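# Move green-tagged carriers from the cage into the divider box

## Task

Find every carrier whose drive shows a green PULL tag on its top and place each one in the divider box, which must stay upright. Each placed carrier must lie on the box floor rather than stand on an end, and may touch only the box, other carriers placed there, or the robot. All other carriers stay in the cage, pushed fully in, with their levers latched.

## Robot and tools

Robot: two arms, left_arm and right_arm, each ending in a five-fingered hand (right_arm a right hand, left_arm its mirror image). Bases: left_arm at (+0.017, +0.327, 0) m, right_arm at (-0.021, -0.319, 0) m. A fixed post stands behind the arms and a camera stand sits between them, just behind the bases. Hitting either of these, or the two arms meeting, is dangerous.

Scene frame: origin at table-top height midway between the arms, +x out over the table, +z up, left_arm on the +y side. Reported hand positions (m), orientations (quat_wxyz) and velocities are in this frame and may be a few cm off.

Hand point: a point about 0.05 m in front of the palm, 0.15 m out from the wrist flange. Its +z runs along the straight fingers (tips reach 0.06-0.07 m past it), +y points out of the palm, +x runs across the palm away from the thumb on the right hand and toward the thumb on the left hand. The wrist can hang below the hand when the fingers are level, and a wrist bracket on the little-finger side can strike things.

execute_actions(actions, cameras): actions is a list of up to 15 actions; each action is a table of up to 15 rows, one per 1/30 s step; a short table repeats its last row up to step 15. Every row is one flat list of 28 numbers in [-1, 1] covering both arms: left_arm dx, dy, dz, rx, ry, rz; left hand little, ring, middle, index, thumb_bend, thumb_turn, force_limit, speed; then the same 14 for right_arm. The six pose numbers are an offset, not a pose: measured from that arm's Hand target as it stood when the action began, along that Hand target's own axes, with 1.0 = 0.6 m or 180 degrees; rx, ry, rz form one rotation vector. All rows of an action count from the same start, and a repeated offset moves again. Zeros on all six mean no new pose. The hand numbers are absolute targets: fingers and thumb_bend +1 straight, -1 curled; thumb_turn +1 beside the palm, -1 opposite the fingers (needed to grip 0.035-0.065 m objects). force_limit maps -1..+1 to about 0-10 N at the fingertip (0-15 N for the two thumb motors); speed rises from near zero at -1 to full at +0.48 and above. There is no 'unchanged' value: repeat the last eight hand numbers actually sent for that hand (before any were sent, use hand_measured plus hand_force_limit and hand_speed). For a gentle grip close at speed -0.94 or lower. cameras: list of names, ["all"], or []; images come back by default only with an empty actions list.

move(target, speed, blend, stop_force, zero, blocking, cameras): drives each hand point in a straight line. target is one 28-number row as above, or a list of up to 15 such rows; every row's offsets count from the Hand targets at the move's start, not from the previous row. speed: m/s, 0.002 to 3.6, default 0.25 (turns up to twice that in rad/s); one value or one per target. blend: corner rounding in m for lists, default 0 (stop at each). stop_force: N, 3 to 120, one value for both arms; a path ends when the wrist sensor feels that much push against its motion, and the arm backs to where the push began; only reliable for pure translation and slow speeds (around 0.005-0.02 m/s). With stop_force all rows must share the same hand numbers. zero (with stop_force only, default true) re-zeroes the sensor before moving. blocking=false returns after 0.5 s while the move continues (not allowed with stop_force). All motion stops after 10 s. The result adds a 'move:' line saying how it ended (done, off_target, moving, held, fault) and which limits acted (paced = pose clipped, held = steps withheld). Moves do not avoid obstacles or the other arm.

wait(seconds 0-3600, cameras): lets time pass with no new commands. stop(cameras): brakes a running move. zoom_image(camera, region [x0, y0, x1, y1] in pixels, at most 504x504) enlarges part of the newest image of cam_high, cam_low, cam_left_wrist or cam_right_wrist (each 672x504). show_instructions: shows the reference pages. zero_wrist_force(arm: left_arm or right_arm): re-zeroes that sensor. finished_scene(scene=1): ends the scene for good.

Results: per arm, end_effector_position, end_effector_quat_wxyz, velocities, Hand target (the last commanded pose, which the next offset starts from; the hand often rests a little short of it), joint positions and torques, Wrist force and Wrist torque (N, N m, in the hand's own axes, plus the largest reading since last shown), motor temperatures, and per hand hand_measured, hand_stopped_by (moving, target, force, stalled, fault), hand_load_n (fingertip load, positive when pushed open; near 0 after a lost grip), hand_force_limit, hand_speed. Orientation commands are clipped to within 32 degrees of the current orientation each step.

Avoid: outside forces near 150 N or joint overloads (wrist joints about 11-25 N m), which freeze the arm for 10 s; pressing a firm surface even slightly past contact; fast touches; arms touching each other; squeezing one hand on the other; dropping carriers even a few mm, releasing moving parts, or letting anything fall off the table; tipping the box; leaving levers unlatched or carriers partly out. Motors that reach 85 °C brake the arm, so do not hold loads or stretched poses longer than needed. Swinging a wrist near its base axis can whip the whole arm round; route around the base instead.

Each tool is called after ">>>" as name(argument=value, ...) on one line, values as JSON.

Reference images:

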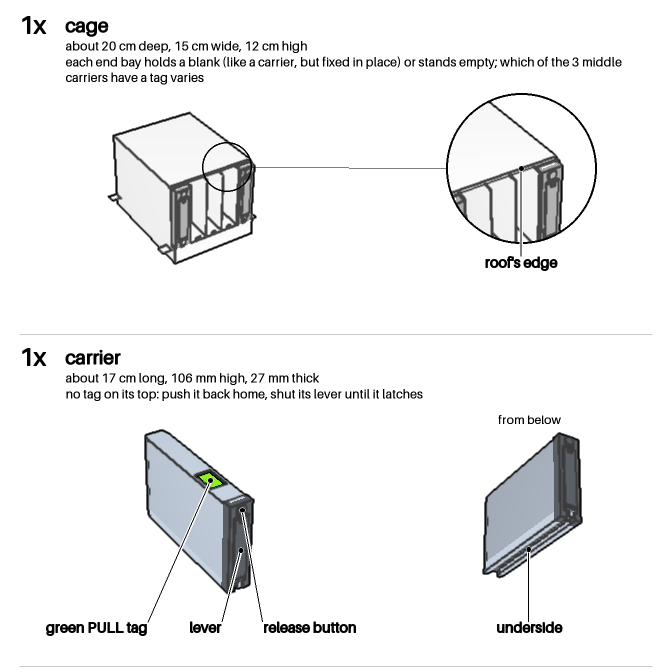

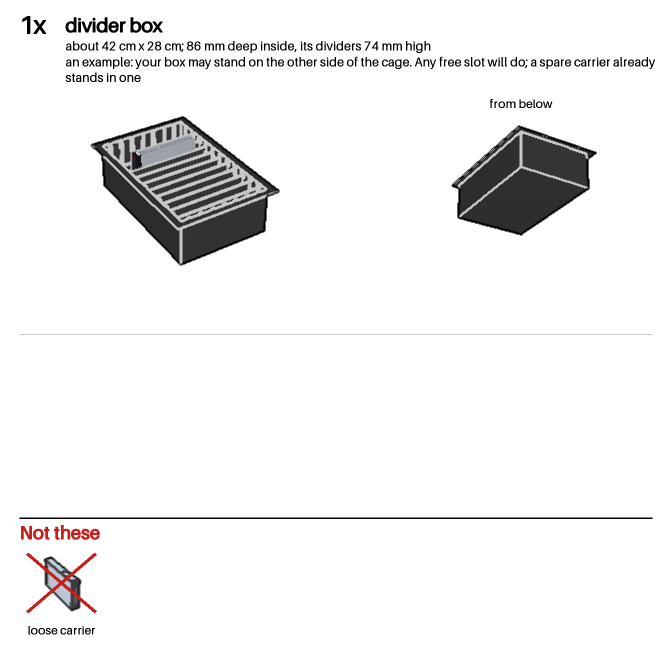

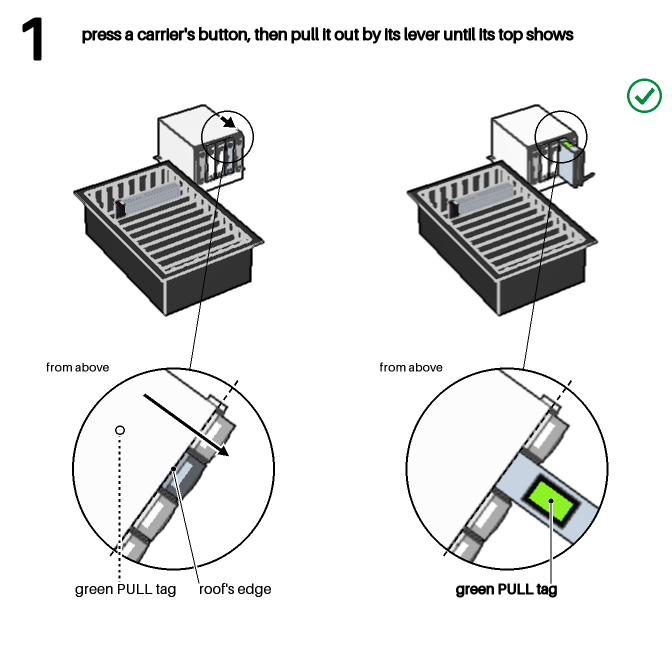

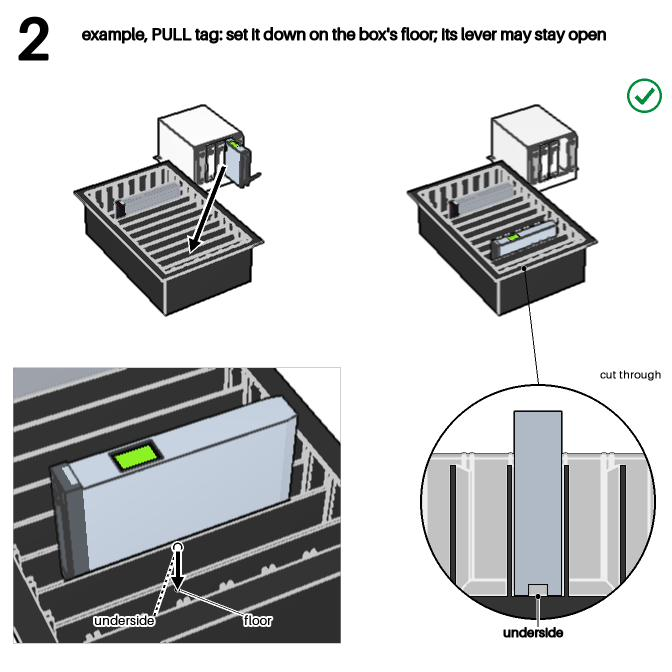

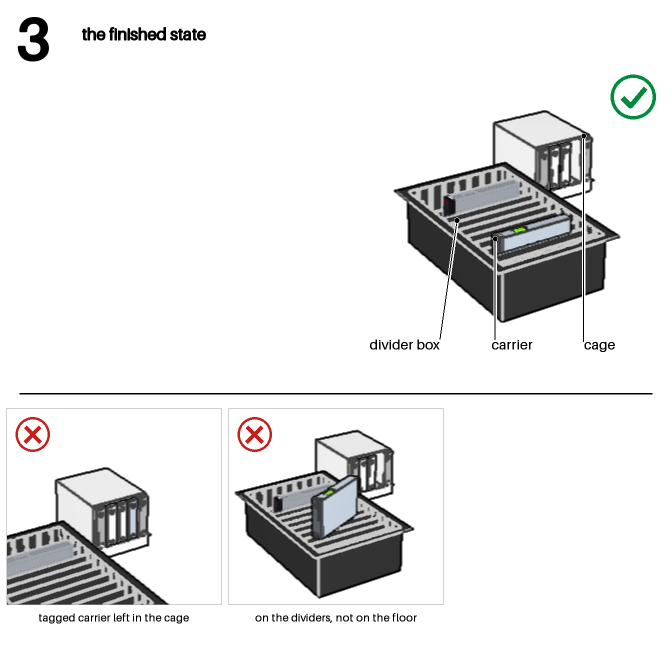

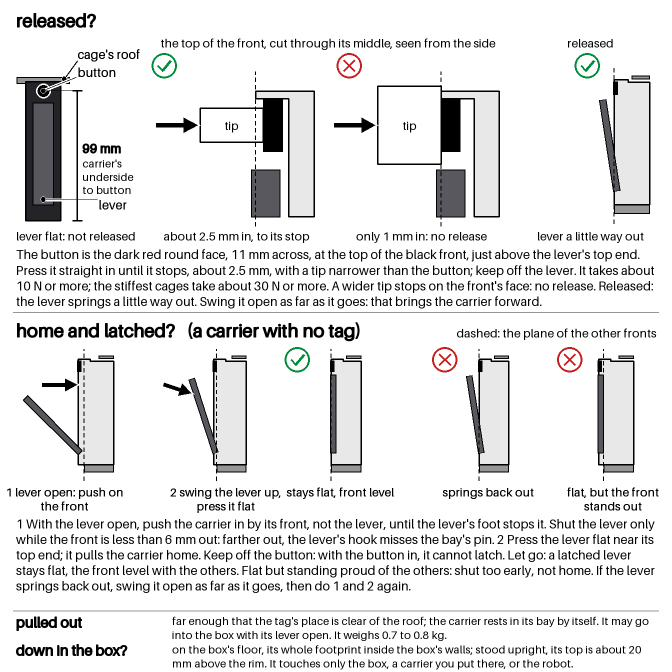

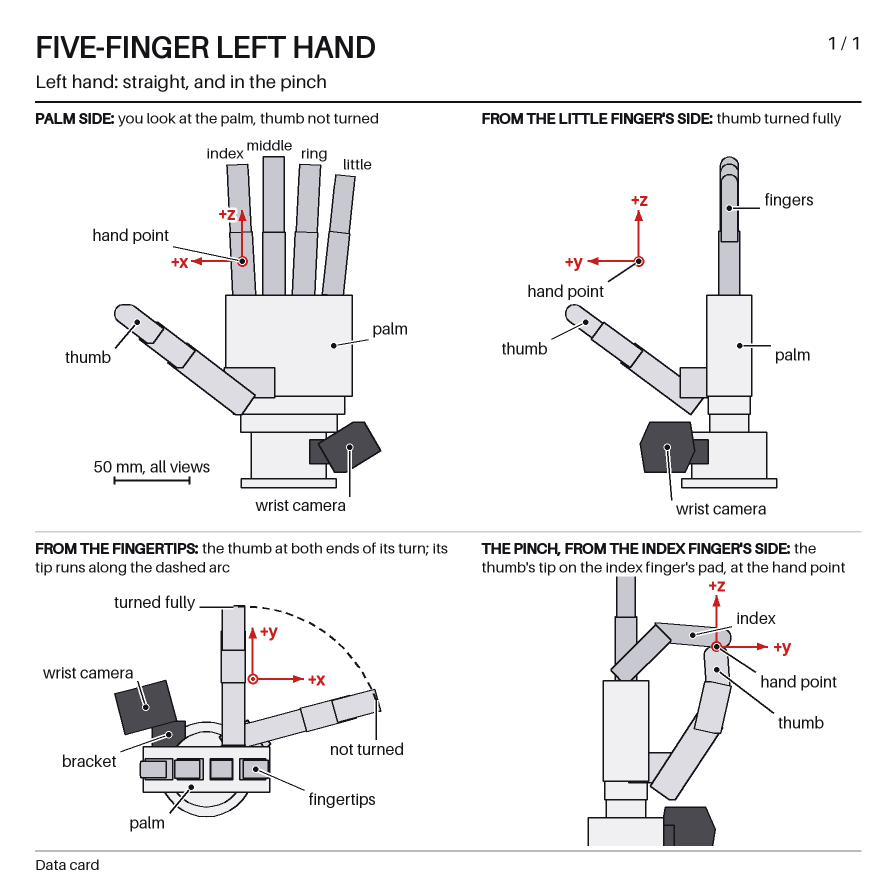

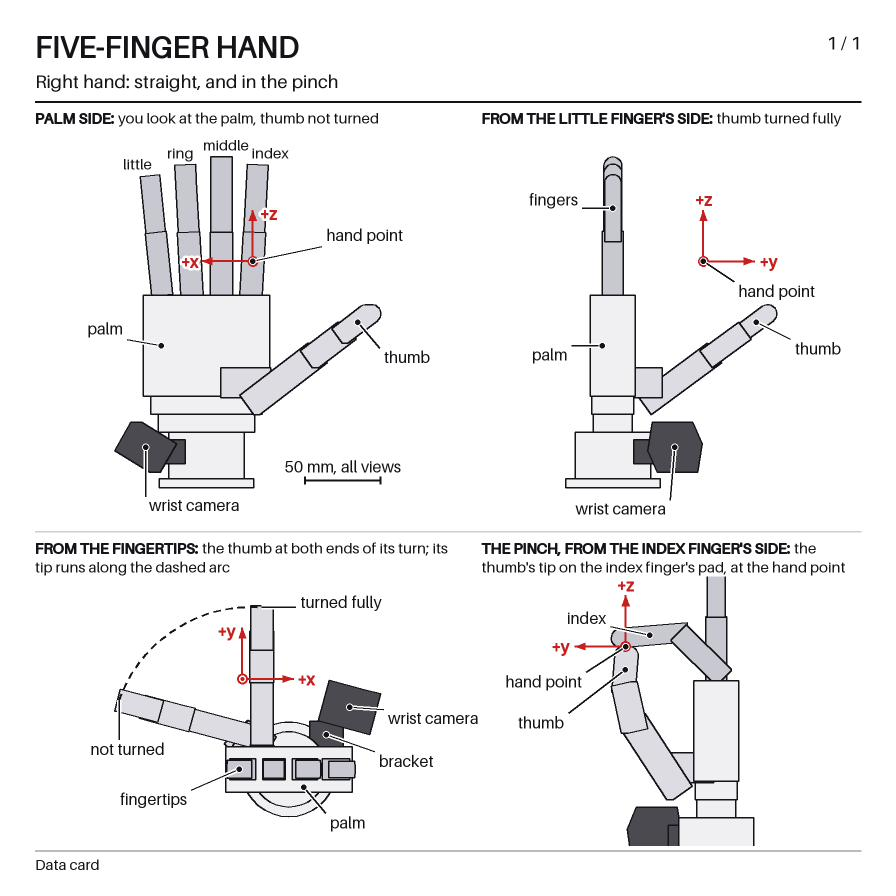

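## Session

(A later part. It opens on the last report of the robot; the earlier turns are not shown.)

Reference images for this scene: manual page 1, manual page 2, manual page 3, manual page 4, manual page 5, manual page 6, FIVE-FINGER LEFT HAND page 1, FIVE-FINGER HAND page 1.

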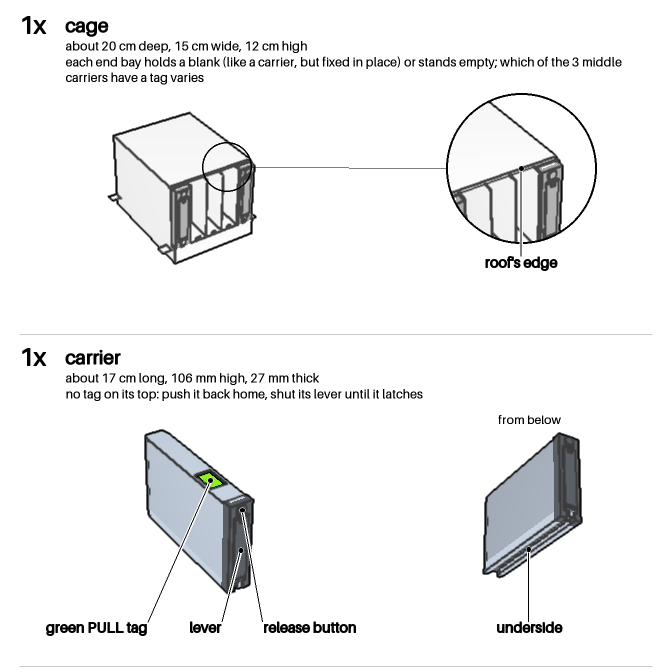

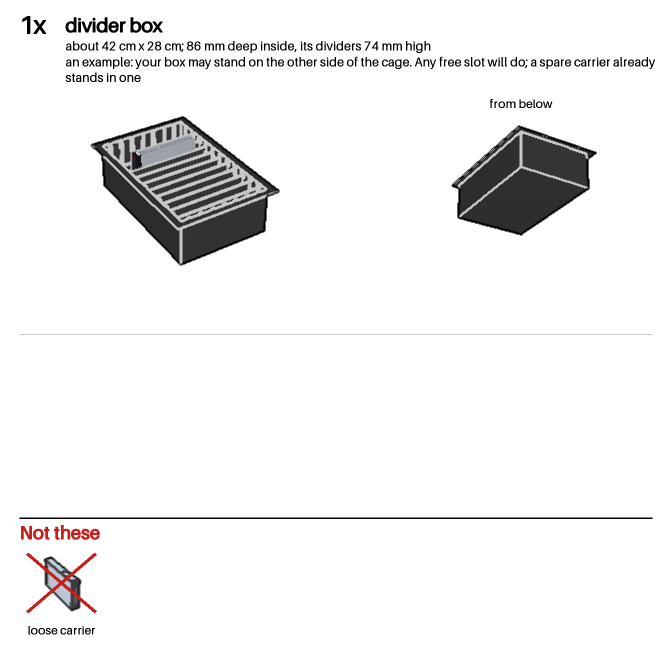

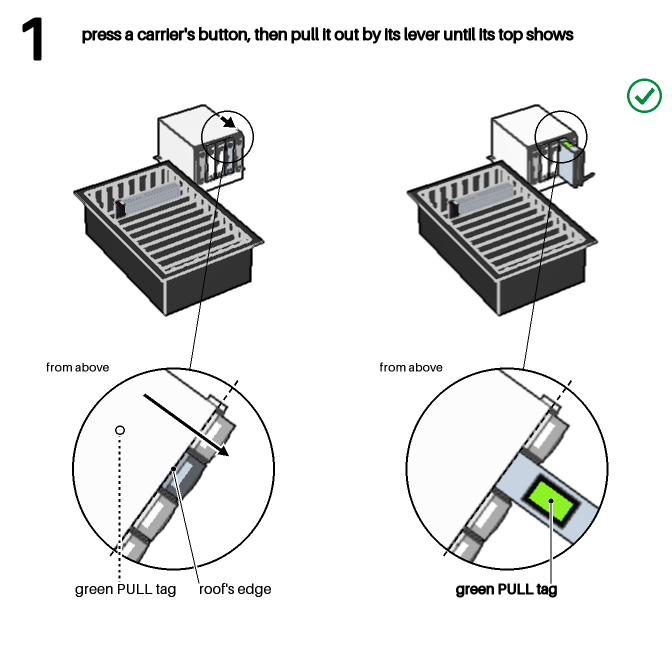

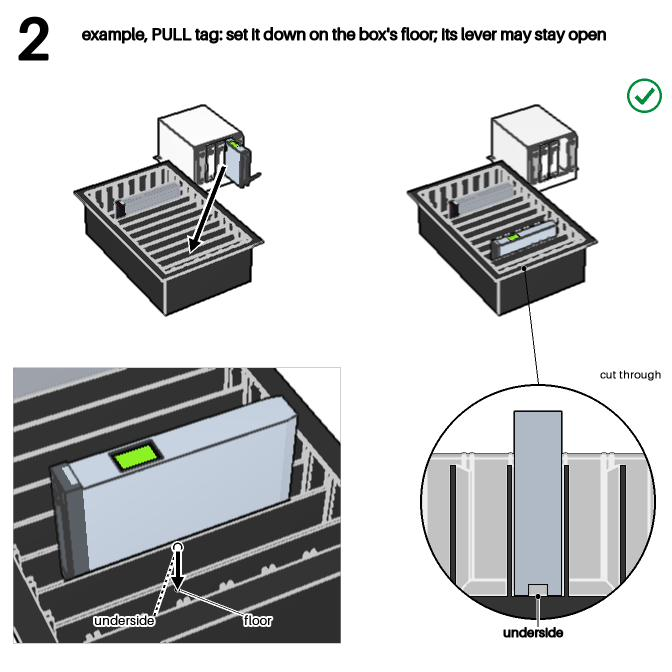

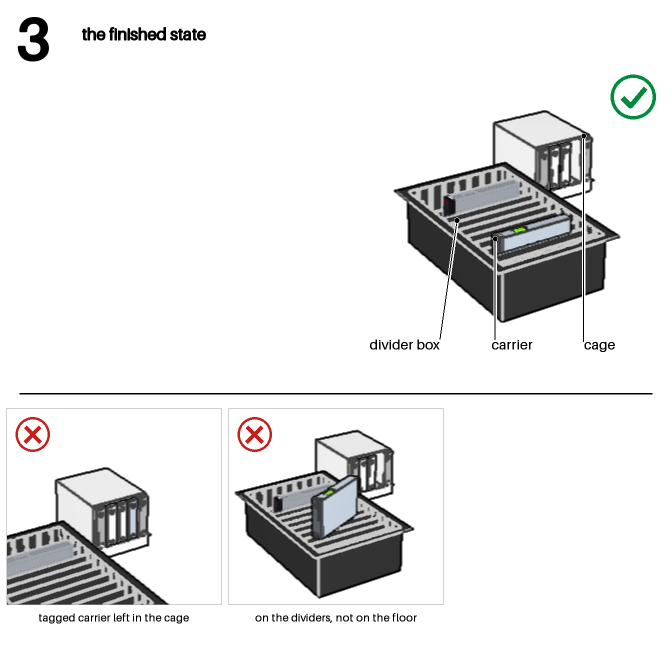

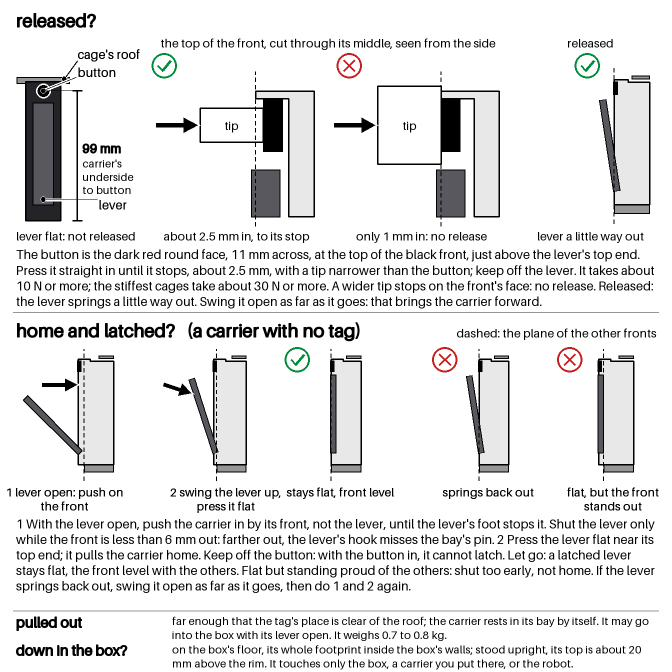

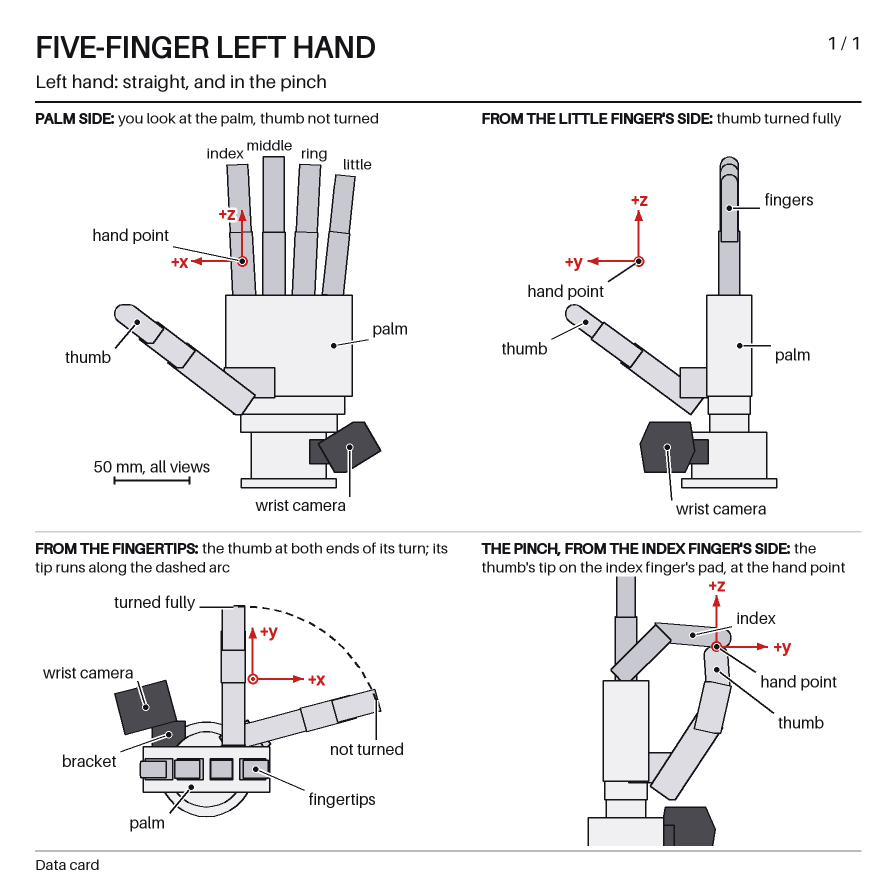

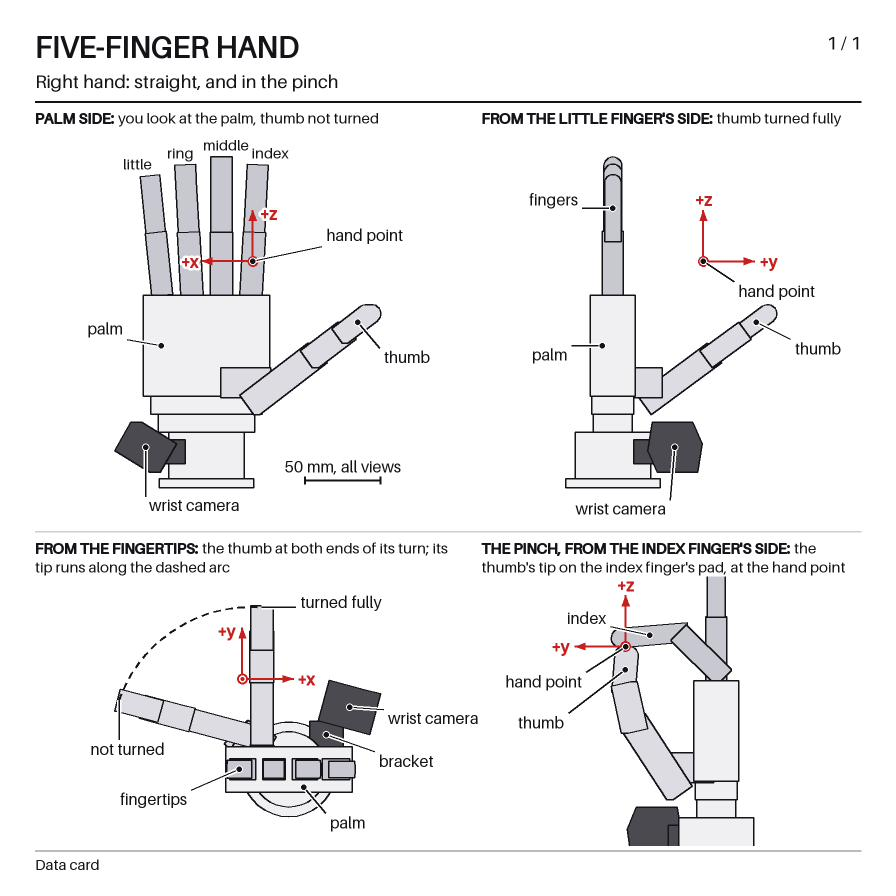

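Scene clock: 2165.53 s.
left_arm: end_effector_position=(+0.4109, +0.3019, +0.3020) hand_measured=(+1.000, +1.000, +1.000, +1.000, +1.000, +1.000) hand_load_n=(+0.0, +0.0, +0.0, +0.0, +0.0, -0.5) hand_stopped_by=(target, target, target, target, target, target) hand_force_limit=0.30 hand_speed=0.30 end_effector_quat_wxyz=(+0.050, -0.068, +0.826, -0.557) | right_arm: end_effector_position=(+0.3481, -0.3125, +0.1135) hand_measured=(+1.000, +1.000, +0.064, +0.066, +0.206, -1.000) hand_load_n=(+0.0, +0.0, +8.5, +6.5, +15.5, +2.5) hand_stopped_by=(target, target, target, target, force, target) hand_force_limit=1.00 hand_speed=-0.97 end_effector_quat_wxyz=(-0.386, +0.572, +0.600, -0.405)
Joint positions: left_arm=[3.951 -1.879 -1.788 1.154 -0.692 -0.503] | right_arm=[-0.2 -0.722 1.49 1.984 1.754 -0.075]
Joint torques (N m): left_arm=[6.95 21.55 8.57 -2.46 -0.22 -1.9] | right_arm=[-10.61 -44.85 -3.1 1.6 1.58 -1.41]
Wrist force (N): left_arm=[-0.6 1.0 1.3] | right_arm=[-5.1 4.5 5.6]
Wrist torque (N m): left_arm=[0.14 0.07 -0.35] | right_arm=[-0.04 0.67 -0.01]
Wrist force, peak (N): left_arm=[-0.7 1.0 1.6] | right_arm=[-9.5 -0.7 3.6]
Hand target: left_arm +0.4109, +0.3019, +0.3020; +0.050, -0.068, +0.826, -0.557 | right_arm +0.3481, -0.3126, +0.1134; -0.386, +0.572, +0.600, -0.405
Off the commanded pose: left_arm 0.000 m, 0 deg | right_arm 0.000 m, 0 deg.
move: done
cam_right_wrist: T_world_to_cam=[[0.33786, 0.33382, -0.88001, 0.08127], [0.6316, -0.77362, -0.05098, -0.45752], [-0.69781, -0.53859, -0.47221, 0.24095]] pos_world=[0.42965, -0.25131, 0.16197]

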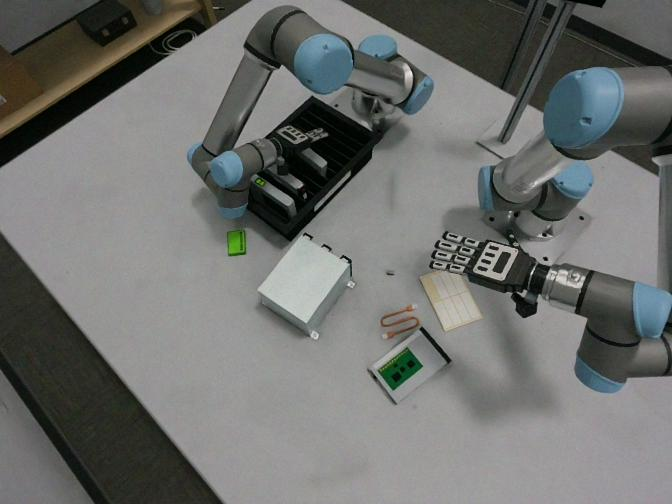

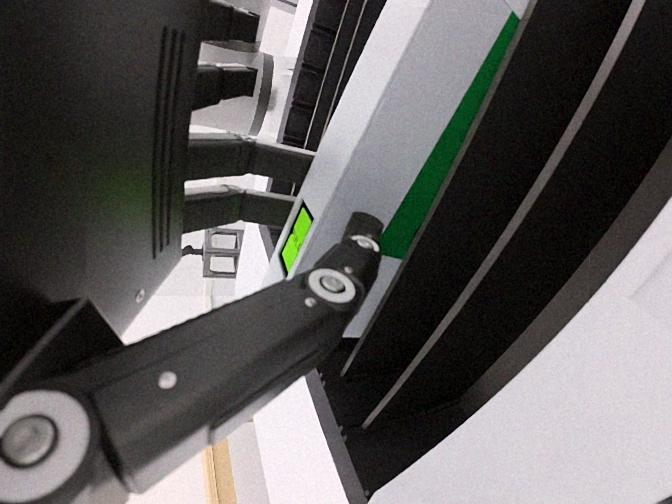

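>>> move(target=[0,0,0,0,0,0,1,1,1,1,1,1,0.3,0.3,-0.0033,0.004635,0.001873,0,0,0,1,1,0.06,0.064,0.18,-1,1.0,-0.97], speed=0.01)

>>> move(target=[0,0,0,0,0,0,1,1,1,1,1,1,0.3,0.3,-0.0033,0.004635,0.001873,0,0,0,1,1,0.06,0.064,0.18,-1,1.0,-0.97], speed=0.01)

Scene clock: 2167.50 s.
left_arm: end_effector_position=(+0.4109, +0.3019, +0.3020) hand_measured=(+1.000, +1.000, +1.000, +1.000, +1.000, +1.000) hand_load_n=(+0.0, +0.0, +0.0, +0.0, +0.0, +0.0) hand_stopped_by=(target, target, target, target, target, target) hand_force_limit=0.30 hand_speed=0.30 end_effector_quat_wxyz=(+0.050, -0.068, +0.826, -0.557) | right_arm: end_effector_position=(+0.3482, -0.3145, +0.1105) hand_measured=(+1.000, +1.000, +0.064, +0.066, +0.206, -1.000) hand_load_n=(+0.0, +0.0, +9.0, +7.0, +15.0, +2.5) hand_stopped_by=(target, target, target, target, force, target) hand_force_limit=1.00 hand_speed=-0.97 end_effector_quat_wxyz=(-0.386, +0.572, +0.600, -0.405)
Joint positions: left_arm=[3.951 -1.879 -1.788 1.154 -0.692 -0.503] | right_arm=[-0.204 -0.718 1.49 1.978 1.757 -0.076]
Joint torques (N m): left_arm=[6.5 21.67 7.95 -2.48 -0.19 -1.93] | right_arm=[-8.29 -43.83 -2.69 0.99 0.78 -1.52]
Wrist force (N): left_arm=[-0.4 0.9 1.3] | right_arm=[-7.8 1.7 3.9]
Wrist torque (N m): left_arm=[0.12 0.05 -0.34] | right_arm=[-0.16 0.77 -0.06]
Wrist force, peak (N): left_arm=[-0.6 0.9 1.6] | right_arm=[-8.4 1.5 4.3]
Hand target: left_arm +0.4109, +0.3019, +0.3020; +0.050, -0.068, +0.826, -0.557 | right_arm +0.3482, -0.3145, +0.1104; -0.386, +0.572, +0.600, -0.405
Off the commanded pose: left_arm 0.000 m, 0 deg | right_arm 0.000 m, 0 deg.
move: done

Scene clock: 2168.07 s.
left_arm: end_effector_position=(+0.4109, +0.3019, +0.3020) hand_measured=(+1.000, +1.000, +1.000, +1.000, +1.000, +1.000) hand_load_n=(+0.0, +0.0, +0.0, +0.0, +0.0, -0.5) hand_stopped_by=(target, target, target, target, target, target) hand_force_limit=0.30 hand_speed=0.30 end_effector_quat_wxyz=(+0.050, -0.068, +0.826, -0.557) | right_arm: end_effector_position=(+0.3483, -0.3165, +0.1075) hand_measured=(+1.000, +1.000, +0.064, +0.066, +0.206, -1.000) hand_load_n=(+0.0, +0.0, +8.5, +7.0, +15.5, +3.0) hand_stopped_by=(target, target, target, target, force, target) hand_force_limit=1.00 hand_speed=-0.97 end_effector_quat_wxyz=(-0.386, +0.572, +0.600, -0.405)
Joint positions: left_arm=[3.951 -1.879 -1.788 1.154 -0.692 -0.503] | right_arm=[-0.207 -0.713 1.49 1.973 1.76 -0.077]
Joint torques (N m): left_arm=[6.59 21.4 9 -2.5 -0.28 -2.03] | right_arm=[-9.31 -44.43 -2.79 1.18 0.9 -1.51]
Wrist force (N): left_arm=[-0.4 1.0 1.4] | right_arm=[-7.5 2.5 4.3]
Wrist torque (N m): left_arm=[0.13 0.06 -0.34] | right_arm=[-0.13 0.79 -0.06]
Wrist force, peak (N): left_arm=[-0.7 1.0 1.5] | right_arm=[-7.8 2.3 4.2]
Hand target: left_arm +0.4109, +0.3019, +0.3020; +0.050, -0.068, +0.826, -0.557 | right_arm +0.3483, -0.3165, +0.1074; -0.386, +0.572, +0.600, -0.405
Off the commanded pose: left_arm 0.000 m, 0 deg | right_arm 0.000 m, 0 deg.
move: done

>>> move(target=[0,0,0,0,0,0,1,1,1,1,1,1,0.3,0.3,-0.0033,0.003863,0.00156,0,0,0,1,1,0.06,0.064,0.18,-1,1.0,-0.97], speed=0.01, cameras=["cam_high", "cam_right_wrist"])

>>> zoom_image(camera="cam_high", region=[265, 120, 350, 205])

Scene clock: 2169.63 s.
left_arm: end_effector_position=(+0.4109, +0.3019, +0.3020) hand_measured=(+1.000, +1.000, +1.000, +1.000, +1.000, +1.000) hand_load_n=(+0.0, +0.0, +0.0, +0.0, +0.0, +0.0) hand_stopped_by=(target, target, target, target, target, target) hand_force_limit=0.30 hand_speed=0.30 end_effector_quat_wxyz=(+0.050, -0.068, +0.826, -0.557) | right_arm: end_effector_position=(+0.3484, -0.3184, +0.1050) hand_measured=(+1.000, +1.000, +0.064, +0.066, +0.206, -1.000) hand_load_n=(+0.0, +0.0, +8.5, +6.5, +16.0, +3.0) hand_stopped_by=(target, target, target, target, force, target) hand_force_limit=1.00 hand_speed=-0.97 end_effector_quat_wxyz=(-0.386, +0.572, +0.600, -0.405)
Joint positions: left_arm=[3.951 -1.879 -1.788 1.154 -0.692 -0.503] | right_arm=[-0.211 -0.709 1.49 1.969 1.764 -0.079]
Joint torques (N m): left_arm=[6.8 21.54 7.9 -2.42 -0.27 -2] | right_arm=[-9.93 -44.42 -2.75 1.17 0.91 -1.51]
Wrist force (N): left_arm=[-0.5 1.0 1.3] | right_arm=[-7.5 2.9 4.2]
Wrist torque (N m): left_arm=[0.13 0.05 -0.35] | right_arm=[-0.09 0.80 -0.04]
Wrist force, peak (N): left_arm=[-0.5 0.9 1.7] | right_arm=[-7.8 2.5 4.6]
Hand target: left_arm +0.4109, +0.3019, +0.3020; +0.050, -0.068, +0.826, -0.557 | right_arm +0.3484, -0.3185, +0.1049; -0.386, +0.572, +0.600, -0.405
Off the commanded pose: left_arm 0.000 m, 0 deg | right_arm 0.000 m, 0 deg.
move: done
cam_right_wrist: T_world_to_cam=[[0.33791, 0.33375, -0.88001, 0.07562], [0.63157, -0.77365, -0.0509, -0.46272], [-0.69781, -0.53859, -0.47221, 0.23396]] pos_world=[0.42995, -0.25721, 0.15347]

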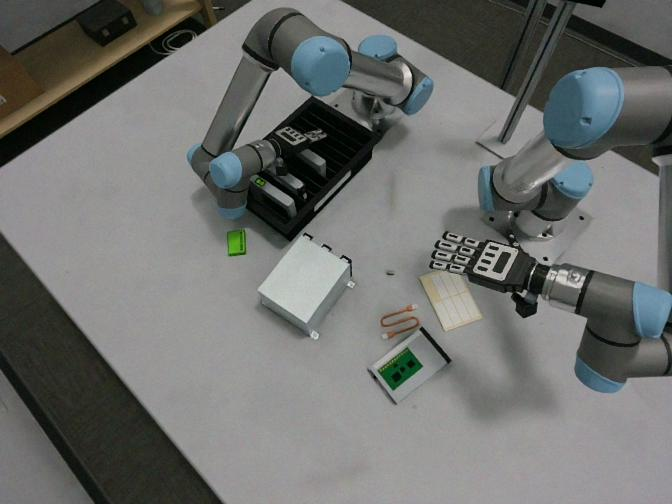

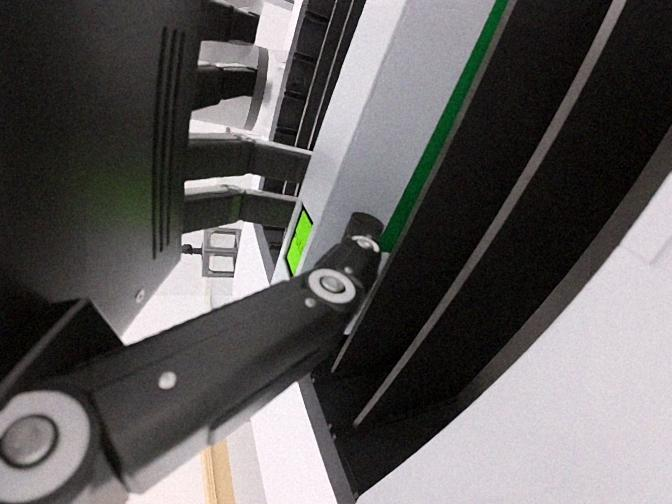

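Scaled by 5.929 from the camera's image (finer frame: 960x720).

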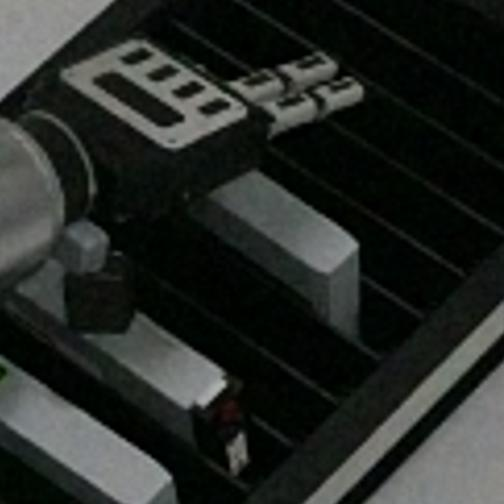

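>>> move(target=[0,0,0,0,0,0,1,1,1,1,1,1,0.3,0.3,-0.0025,0.00309,0.00125,0,0,0,1,1,0.06,0.064,0.18,-1,1.0,-0.97], speed=0.01)

>>> move(target=[0,0,0,0,0,0,1,1,1,1,1,1,0.3,0.3,-0.0015,0.00232,0.00094,0,0,0,1,1,0.06,0.064,0.18,-1,1.0,-0.97], speed=0.01, cameras=["cam_high", "cam_right_wrist"])

>>> zoom_image(camera="cam_high", region=[265, 120, 350, 205])

Scene clock: 2172.53 s.
left_arm: end_effector_position=(+0.4109, +0.3019, +0.3020) hand_measured=(+1.000, +1.000, +1.000, +1.000, +1.000, +1.000) hand_load_n=(+0.0, +0.0, +0.0, +0.0, +0.0, -0.5) hand_stopped_by=(target, target, target, target, target, target) hand_force_limit=0.30 hand_speed=0.30 end_effector_quat_wxyz=(+0.050, -0.068, +0.826, -0.557) | right_arm: end_effector_position=(+0.3485, -0.3200, +0.1030) hand_measured=(+1.000, +1.000, +0.064, +0.066, +0.206, -1.000) hand_load_n=(-0.5, +0.0, +8.5, +6.5, +15.5, +3.0) hand_stopped_by=(target, target, target, target, force, target) hand_force_limit=1.00 hand_speed=-0.97 end_effector_quat_wxyz=(-0.386, +0.572, +0.600, -0.405)
Joint positions: left_arm=[3.951 -1.879 -1.788 1.154 -0.692 -0.503] | right_arm=[-0.213 -0.705 1.49 1.965 1.766 -0.08]
Joint torques (N m): left_arm=[7.05 21.64 7.76 -2.5 -0.33 -2.08] | right_arm=[-9.09 -44.61 -2.8 1.11 0.96 -1.62]
Wrist force (N): left_arm=[-0.5 1.0 1.4] | right_arm=[-8.1 1.9 4.3]
Wrist torque (N m): left_arm=[0.12 0.05 -0.35] | right_arm=[-0.26 0.83 -0.08]
Wrist force, peak (N): left_arm=[-0.8 1.0 1.6] | right_arm=[-8.1 1.9 4.3]
Hand target: left_arm +0.4109, +0.3019, +0.3020; +0.050, -0.068, +0.826, -0.557 | right_arm +0.3485, -0.3200, +0.1029; -0.386, +0.572, +0.600, -0.405
Off the commanded pose: left_arm 0.000 m, 0 deg | right_arm 0.000 m, 0 deg.
move: done

Scene clock: 2173.03 s.
left_arm: end_effector_position=(+0.4109, +0.3019, +0.3020) hand_measured=(+1.000, +1.000, +1.000, +1.000, +1.000, +1.000) hand_load_n=(+0.0, +0.0, +0.0, +0.0, +0.0, -0.5) hand_stopped_by=(target, target, target, target, target, target) hand_force_limit=0.30 hand_speed=0.30 end_effector_quat_wxyz=(+0.050, -0.068, +0.826, -0.557) | right_arm: end_effector_position=(+0.3485, -0.3209, +0.1015) hand_measured=(+1.000, +1.000, +0.064, +0.066, +0.206, -1.000) hand_load_n=(+0.0, +0.0, +8.5, +7.0, +14.5, +3.0) hand_stopped_by=(target, target, target, target, force, target) hand_force_limit=1.00 hand_speed=-0.97 end_effector_quat_wxyz=(-0.386, +0.572, +0.600, -0.405)
Joint positions: left_arm=[3.951 -1.879 -1.788 1.154 -0.692 -0.503] | right_arm=[-0.215 -0.703 1.49 1.962 1.767 -0.08]
Joint torques (N m): left_arm=[6.83 21.85 8.24 -2.5 -0.22 -1.95] | right_arm=[-8.65 -43.01 -2.3 0.37 0.64 -1.65]
Wrist force (N): left_arm=[-0.6 0.8 1.3] | right_arm=[-8.3 -1.0 1.1]
Wrist torque (N m): left_arm=[0.11 0.08 -0.35] | right_arm=[-0.32 0.89 -0.10]
Wrist force, peak (N): left_arm=[-0.8 0.9 1.3] | right_arm=[-7.5 2.8 4.3]
Hand target: left_arm +0.4109, +0.3019, +0.3020; +0.050, -0.068, +0.826, -0.557 | right_arm +0.3485, -0.3209, +0.1014; -0.386, +0.572, +0.600, -0.405
Off the commanded pose: left_arm 0.000 m, 0 deg | right_arm 0.000 m, 0 deg.
move: done
cam_right_wrist: T_world_to_cam=[[0.33786, 0.33382, -0.88001, 0.07338], [0.6316, -0.77362, -0.05098, -0.46489], [-0.69781, -0.53859, -0.47221, 0.23103]] pos_world=[0.43005, -0.25971, 0.14997]

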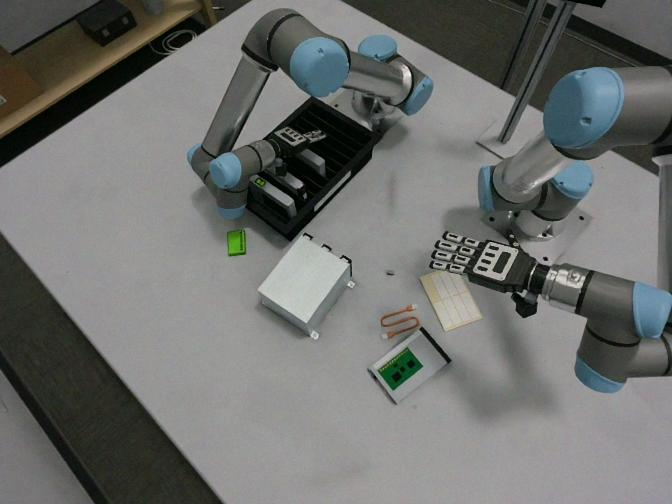

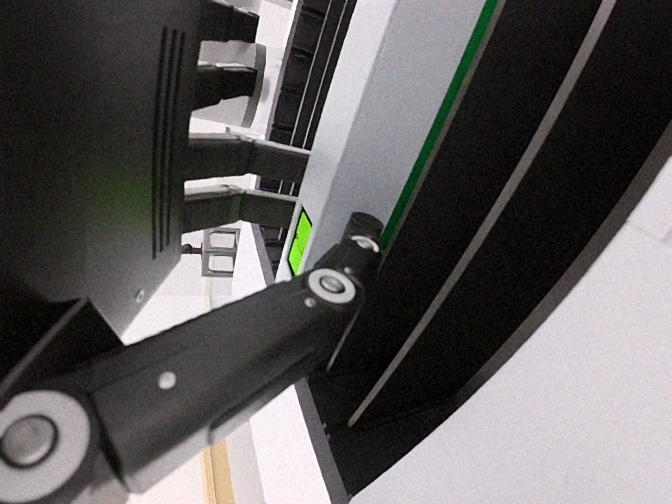

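Scaled by 5.929 from the camera's image (finer frame: 960x720).

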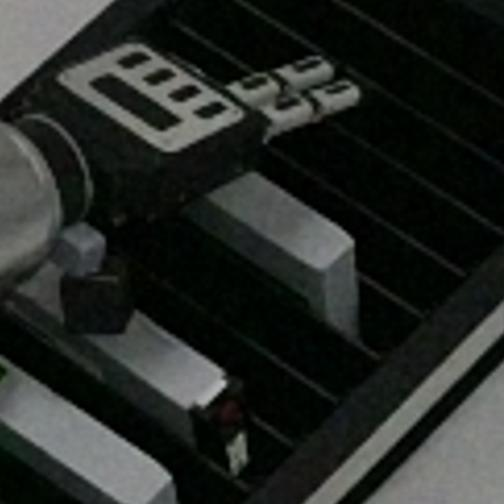

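>>> move(target=[0,0,0,0,0,0,1,1,1,1,1,1,0.3,0.3,-0.0025,0.00232,0.00094,0,0,0,1,1,0.06,0.064,0.18,-1,1.0,-0.97], speed=0.01)

>>> move(target=[0,0,0,0,0,0,1,1,1,1,1,1,0.3,0.3,-0.0025,0.00232,0.00094,0,0,0,1,1,0.06,0.064,0.18,-1,1.0,-0.97], speed=0.01, cameras=["cam_high", "cam_right_wrist"])

>>> zoom_image(camera="cam_high", region=[285, 130, 335, 180])

Scene clock: 2187.53 s.
left_arm: end_effector_position=(+0.4109, +0.3019, +0.3020) hand_measured=(+1.000, +1.000, +1.000, +1.000, +1.000, +1.000) hand_load_n=(+0.0, +0.0, +0.0, +0.0, +0.0, +0.0) hand_stopped_by=(target, target, target, target, target, target) hand_force_limit=0.30 hand_speed=0.30 end_effector_quat_wxyz=(+0.050, -0.068, +0.826, -0.557) | right_arm: end_effector_position=(+0.3486, -0.3224, +0.1000) hand_measured=(+1.000, +1.000, +0.064, +0.066, +0.206, -1.000) hand_load_n=(+0.0, +0.0, +8.0, +7.0, +11.5, +0.0) hand_stopped_by=(target, target, target, target, force, target) hand_force_limit=1.00 hand_speed=-0.97 end_effector_quat_wxyz=(-0.386, +0.572, +0.600, -0.405)
Joint positions: left_arm=[3.951 -1.879 -1.788 1.154 -0.692 -0.503] | right_arm=[-0.217 -0.7 1.49 1.96 1.77 -0.081]
Joint torques (N m): left_arm=[6.7 21.11 8.23 -2.5 -0.26 -1.95] | right_arm=[-11.98 -32.36 -1.45 -4.03 2.27 -1.53]
Wrist force (N): left_arm=[-0.5 1.1 1.1] | right_arm=[-0.7 -15.2 -25.0]
Wrist torque (N m): left_arm=[0.16 0.05 -0.35] | right_arm=[-0.51 1.38 -0.21]
Wrist force, peak (N): left_arm=[-0.7 0.9 1.7] | right_arm=[-0.7 -15.2 -25.0]
Hand target: left_arm +0.4109, +0.3019, +0.3020; +0.050, -0.068, +0.826, -0.557 | right_arm +0.3486, -0.3224, +0.0999; -0.386, +0.572, +0.600, -0.405
Off the commanded pose: left_arm 0.000 m, 0 deg | right_arm 0.000 m, 0 deg.
move: done

Scene clock: 2188.03 s.
left_arm: end_effector_position=(+0.4109, +0.3019, +0.3020) hand_measured=(+1.000, +1.000, +1.000, +1.000, +1.000, +1.000) hand_load_n=(+0.0, +0.0, -0.5, +0.0, +0.0, -0.5) hand_stopped_by=(target, target, target, target, target, target) hand_force_limit=0.30 hand_speed=0.30 end_effector_quat_wxyz=(+0.050, -0.068, +0.826, -0.557) | right_arm: end_effector_position=(+0.3487, -0.3239, +0.0985) hand_measured=(+1.000, +1.000, +0.064, +0.066, +0.206, -1.000) hand_load_n=(+0.0, +0.0, +8.0, +6.5, +10.0, -4.5) hand_stopped_by=(target, target, target, target, force, target) hand_force_limit=1.00 hand_speed=-0.97 end_effector_quat_wxyz=(-0.386, +0.572, +0.600, -0.405)
Joint positions: left_arm=[3.951 -1.879 -1.788 1.154 -0.692 -0.503] | right_arm=[-0.22 -0.698 1.49 1.957 1.772 -0.082]
Joint torques (N m): left_arm=[6.51 21.16 8.8 -2.45 -0.33 -1.9] | right_arm=[-13.94 -27.08 -3.55 -5.97 3.33 -1.36]
Wrist force (N): left_arm=[-0.6 0.8 1.2] | right_arm=[3.7 -21.2 -37.8]
Wrist torque (N m): left_arm=[0.12 0.07 -0.34] | right_arm=[-0.61 1.55 -0.35]
Wrist force, peak (N): left_arm=[-0.7 1.0 1.3] | right_arm=[4.1 -21.5 -40.3]
Hand target: left_arm +0.4109, +0.3019, +0.3020; +0.050, -0.068, +0.826, -0.557 | right_arm +0.3487, -0.3239, +0.0984; -0.386, +0.572, +0.600, -0.405
Off the commanded pose: left_arm 0.000 m, 0 deg | right_arm 0.000 m, 0 deg.
move: done
cam_right_wrist: T_world_to_cam=[[0.33786, 0.33382, -0.88001, 0.07171], [0.6316, -0.77362, -0.05098, -0.46742], [-0.69781, -0.53859, -0.47221, 0.22807]] pos_world=[0.43015, -0.26271, 0.14697]

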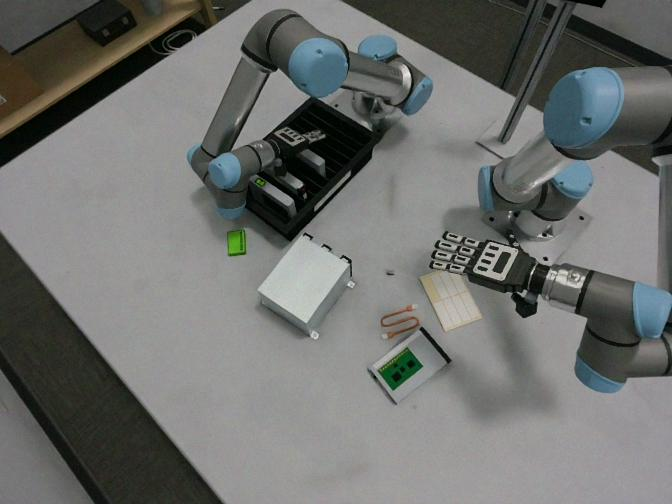

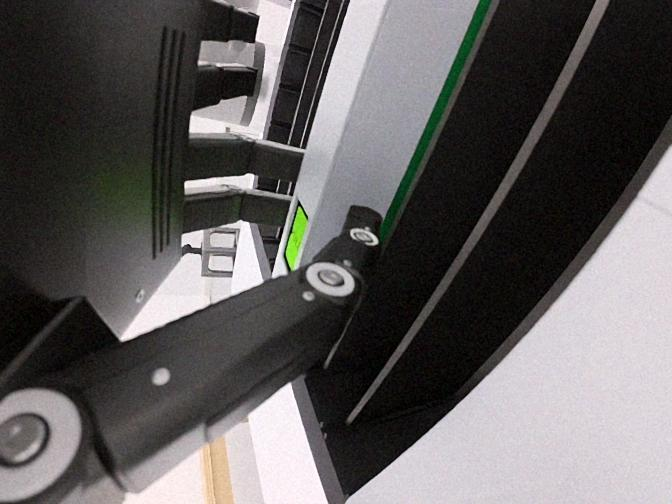

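Scaled by 10.080 from the camera's image (finer frame: 960x720).

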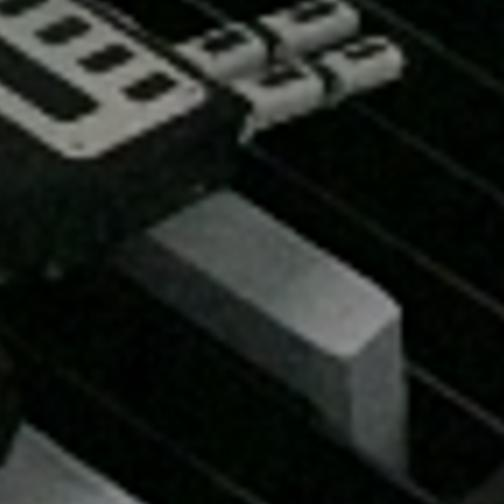

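>>> move(target=[0,0,0,0,0,0,1,1,1,1,1,1,0.3,0.3,0,-0.00232,-0.00094,0,0,0,1,1,0.06,0.064,0.18,-1,1.0,-0.97], speed=0.01)

Scene clock: 2191.57 s.
left_arm: end_effector_position=(+0.4109, +0.3019, +0.3020) hand_measured=(+1.000, +1.000, +1.000, +1.000, +1.000, +1.000) hand_load_n=(+0.0, +0.0, +0.0, +0.0, +0.0, -0.5) hand_stopped_by=(target, target, target, target, target, target) hand_force_limit=0.30 hand_speed=0.30 end_effector_quat_wxyz=(+0.050, -0.068, +0.826, -0.557) | right_arm: end_effector_position=(+0.3487, -0.3239, +0.0999) hand_measured=(+1.000, +1.000, +0.064, +0.066, +0.206, -1.000) hand_load_n=(+0.0, -0.5, +8.5, +7.0, +12.5, -5.0) hand_stopped_by=(target, target, target, target, force, target) hand_force_limit=1.00 hand_speed=-0.97 end_effector_quat_wxyz=(-0.386, +0.572, +0.600, -0.405)
Joint positions: left_arm=[3.951 -1.879 -1.788 1.154 -0.692 -0.503] | right_arm=[-0.22 -0.7 1.49 1.959 1.772 -0.082]
Joint torques (N m): left_arm=[6.89 21.53 8.27 -2.42 -0.27 -1.92] | right_arm=[-12.04 -54.71 -0.88 4.03 3.19 -0.29]
Wrist force (N): left_arm=[-0.4 0.7 1.3] | right_arm=[0.7 5.8 -9.3]
Wrist torque (N m): left_arm=[0.10 0.05 -0.33] | right_arm=[-0.13 1.13 -0.01]
Wrist force, peak (N): left_arm=[-0.4 0.9 1.7] | right_arm=[5.4 -23.0 -39.2]
Hand target: left_arm +0.4109, +0.3019, +0.3020; +0.050, -0.068, +0.826, -0.557 | right_arm +0.3487, -0.3239, +0.0999; -0.386, +0.572, +0.600, -0.405
Off the commanded pose: left_arm 0.000 m, 0 deg | right_arm 0.000 m, 0 deg.
move: done

>>> move(target=[0,0,0,0,0,0,1,1,1,1,1,1,0.3,0.3,0.0017,0.000937,-0.00232,0,0,0,1,1,0.06,0.064,0.18,-1,1.0,-0.97], speed=0.01)

Scene clock: 2193.10 s.
left_arm: end_effector_position=(+0.4109, +0.3019, +0.3020) hand_measured=(+1.000, +1.000, +1.000, +1.000, +1.000, +1.000) hand_load_n=(-0.5, +0.0, +0.0, +0.0, +0.0, +0.0) hand_stopped_by=(target, target, target, target, target, target) hand_force_limit=0.30 hand_speed=0.30 end_effector_quat_wxyz=(+0.050, -0.068, +0.826, -0.557) | right_arm: end_effector_position=(+0.3501, -0.3228, +0.0999) hand_measured=(+1.000, +1.000, +0.064, +0.066, +0.206, -1.000) hand_load_n=(+0.0, +0.0, +9.5, +8.0, +15.0, -4.0) hand_stopped_by=(target, target, target, target, force, target) hand_force_limit=1.00 hand_speed=-0.97 end_effector_quat_wxyz=(-0.386, +0.572, +0.600, -0.405)
Joint positions: left_arm=[3.951 -1.879 -1.788 1.154 -0.692 -0.503] | right_arm=[-0.218 -0.698 1.485 1.963 1.77 -0.082]
Joint torques (N m): left_arm=[6.8 22.06 8.27 -2.47 -0.26 -1.91] | right_arm=[8.77 -45.06 -17.99 4.03 -1.89 1.19]
Wrist force (N): left_arm=[-0.4 0.7 1.3] | right_arm=[-7.6 1.8 6.1]
Wrist torque (N m): left_arm=[0.09 0.04 -0.33] | right_arm=[-0.32 0.76 -0.13]
Wrist force, peak (N): left_arm=[-0.9 1.2 1.4] | right_arm=[0.3 8.0 -8.0]
Hand target: left_arm +0.4109, +0.3019, +0.3020; +0.050, -0.068, +0.826, -0.557 | right_arm +0.3501, -0.3228, +0.0999; -0.386, +0.572, +0.600, -0.405
Off the commanded pose: left_arm 0.000 m, 0 deg | right_arm 0.000 m, 0 deg.
move: done


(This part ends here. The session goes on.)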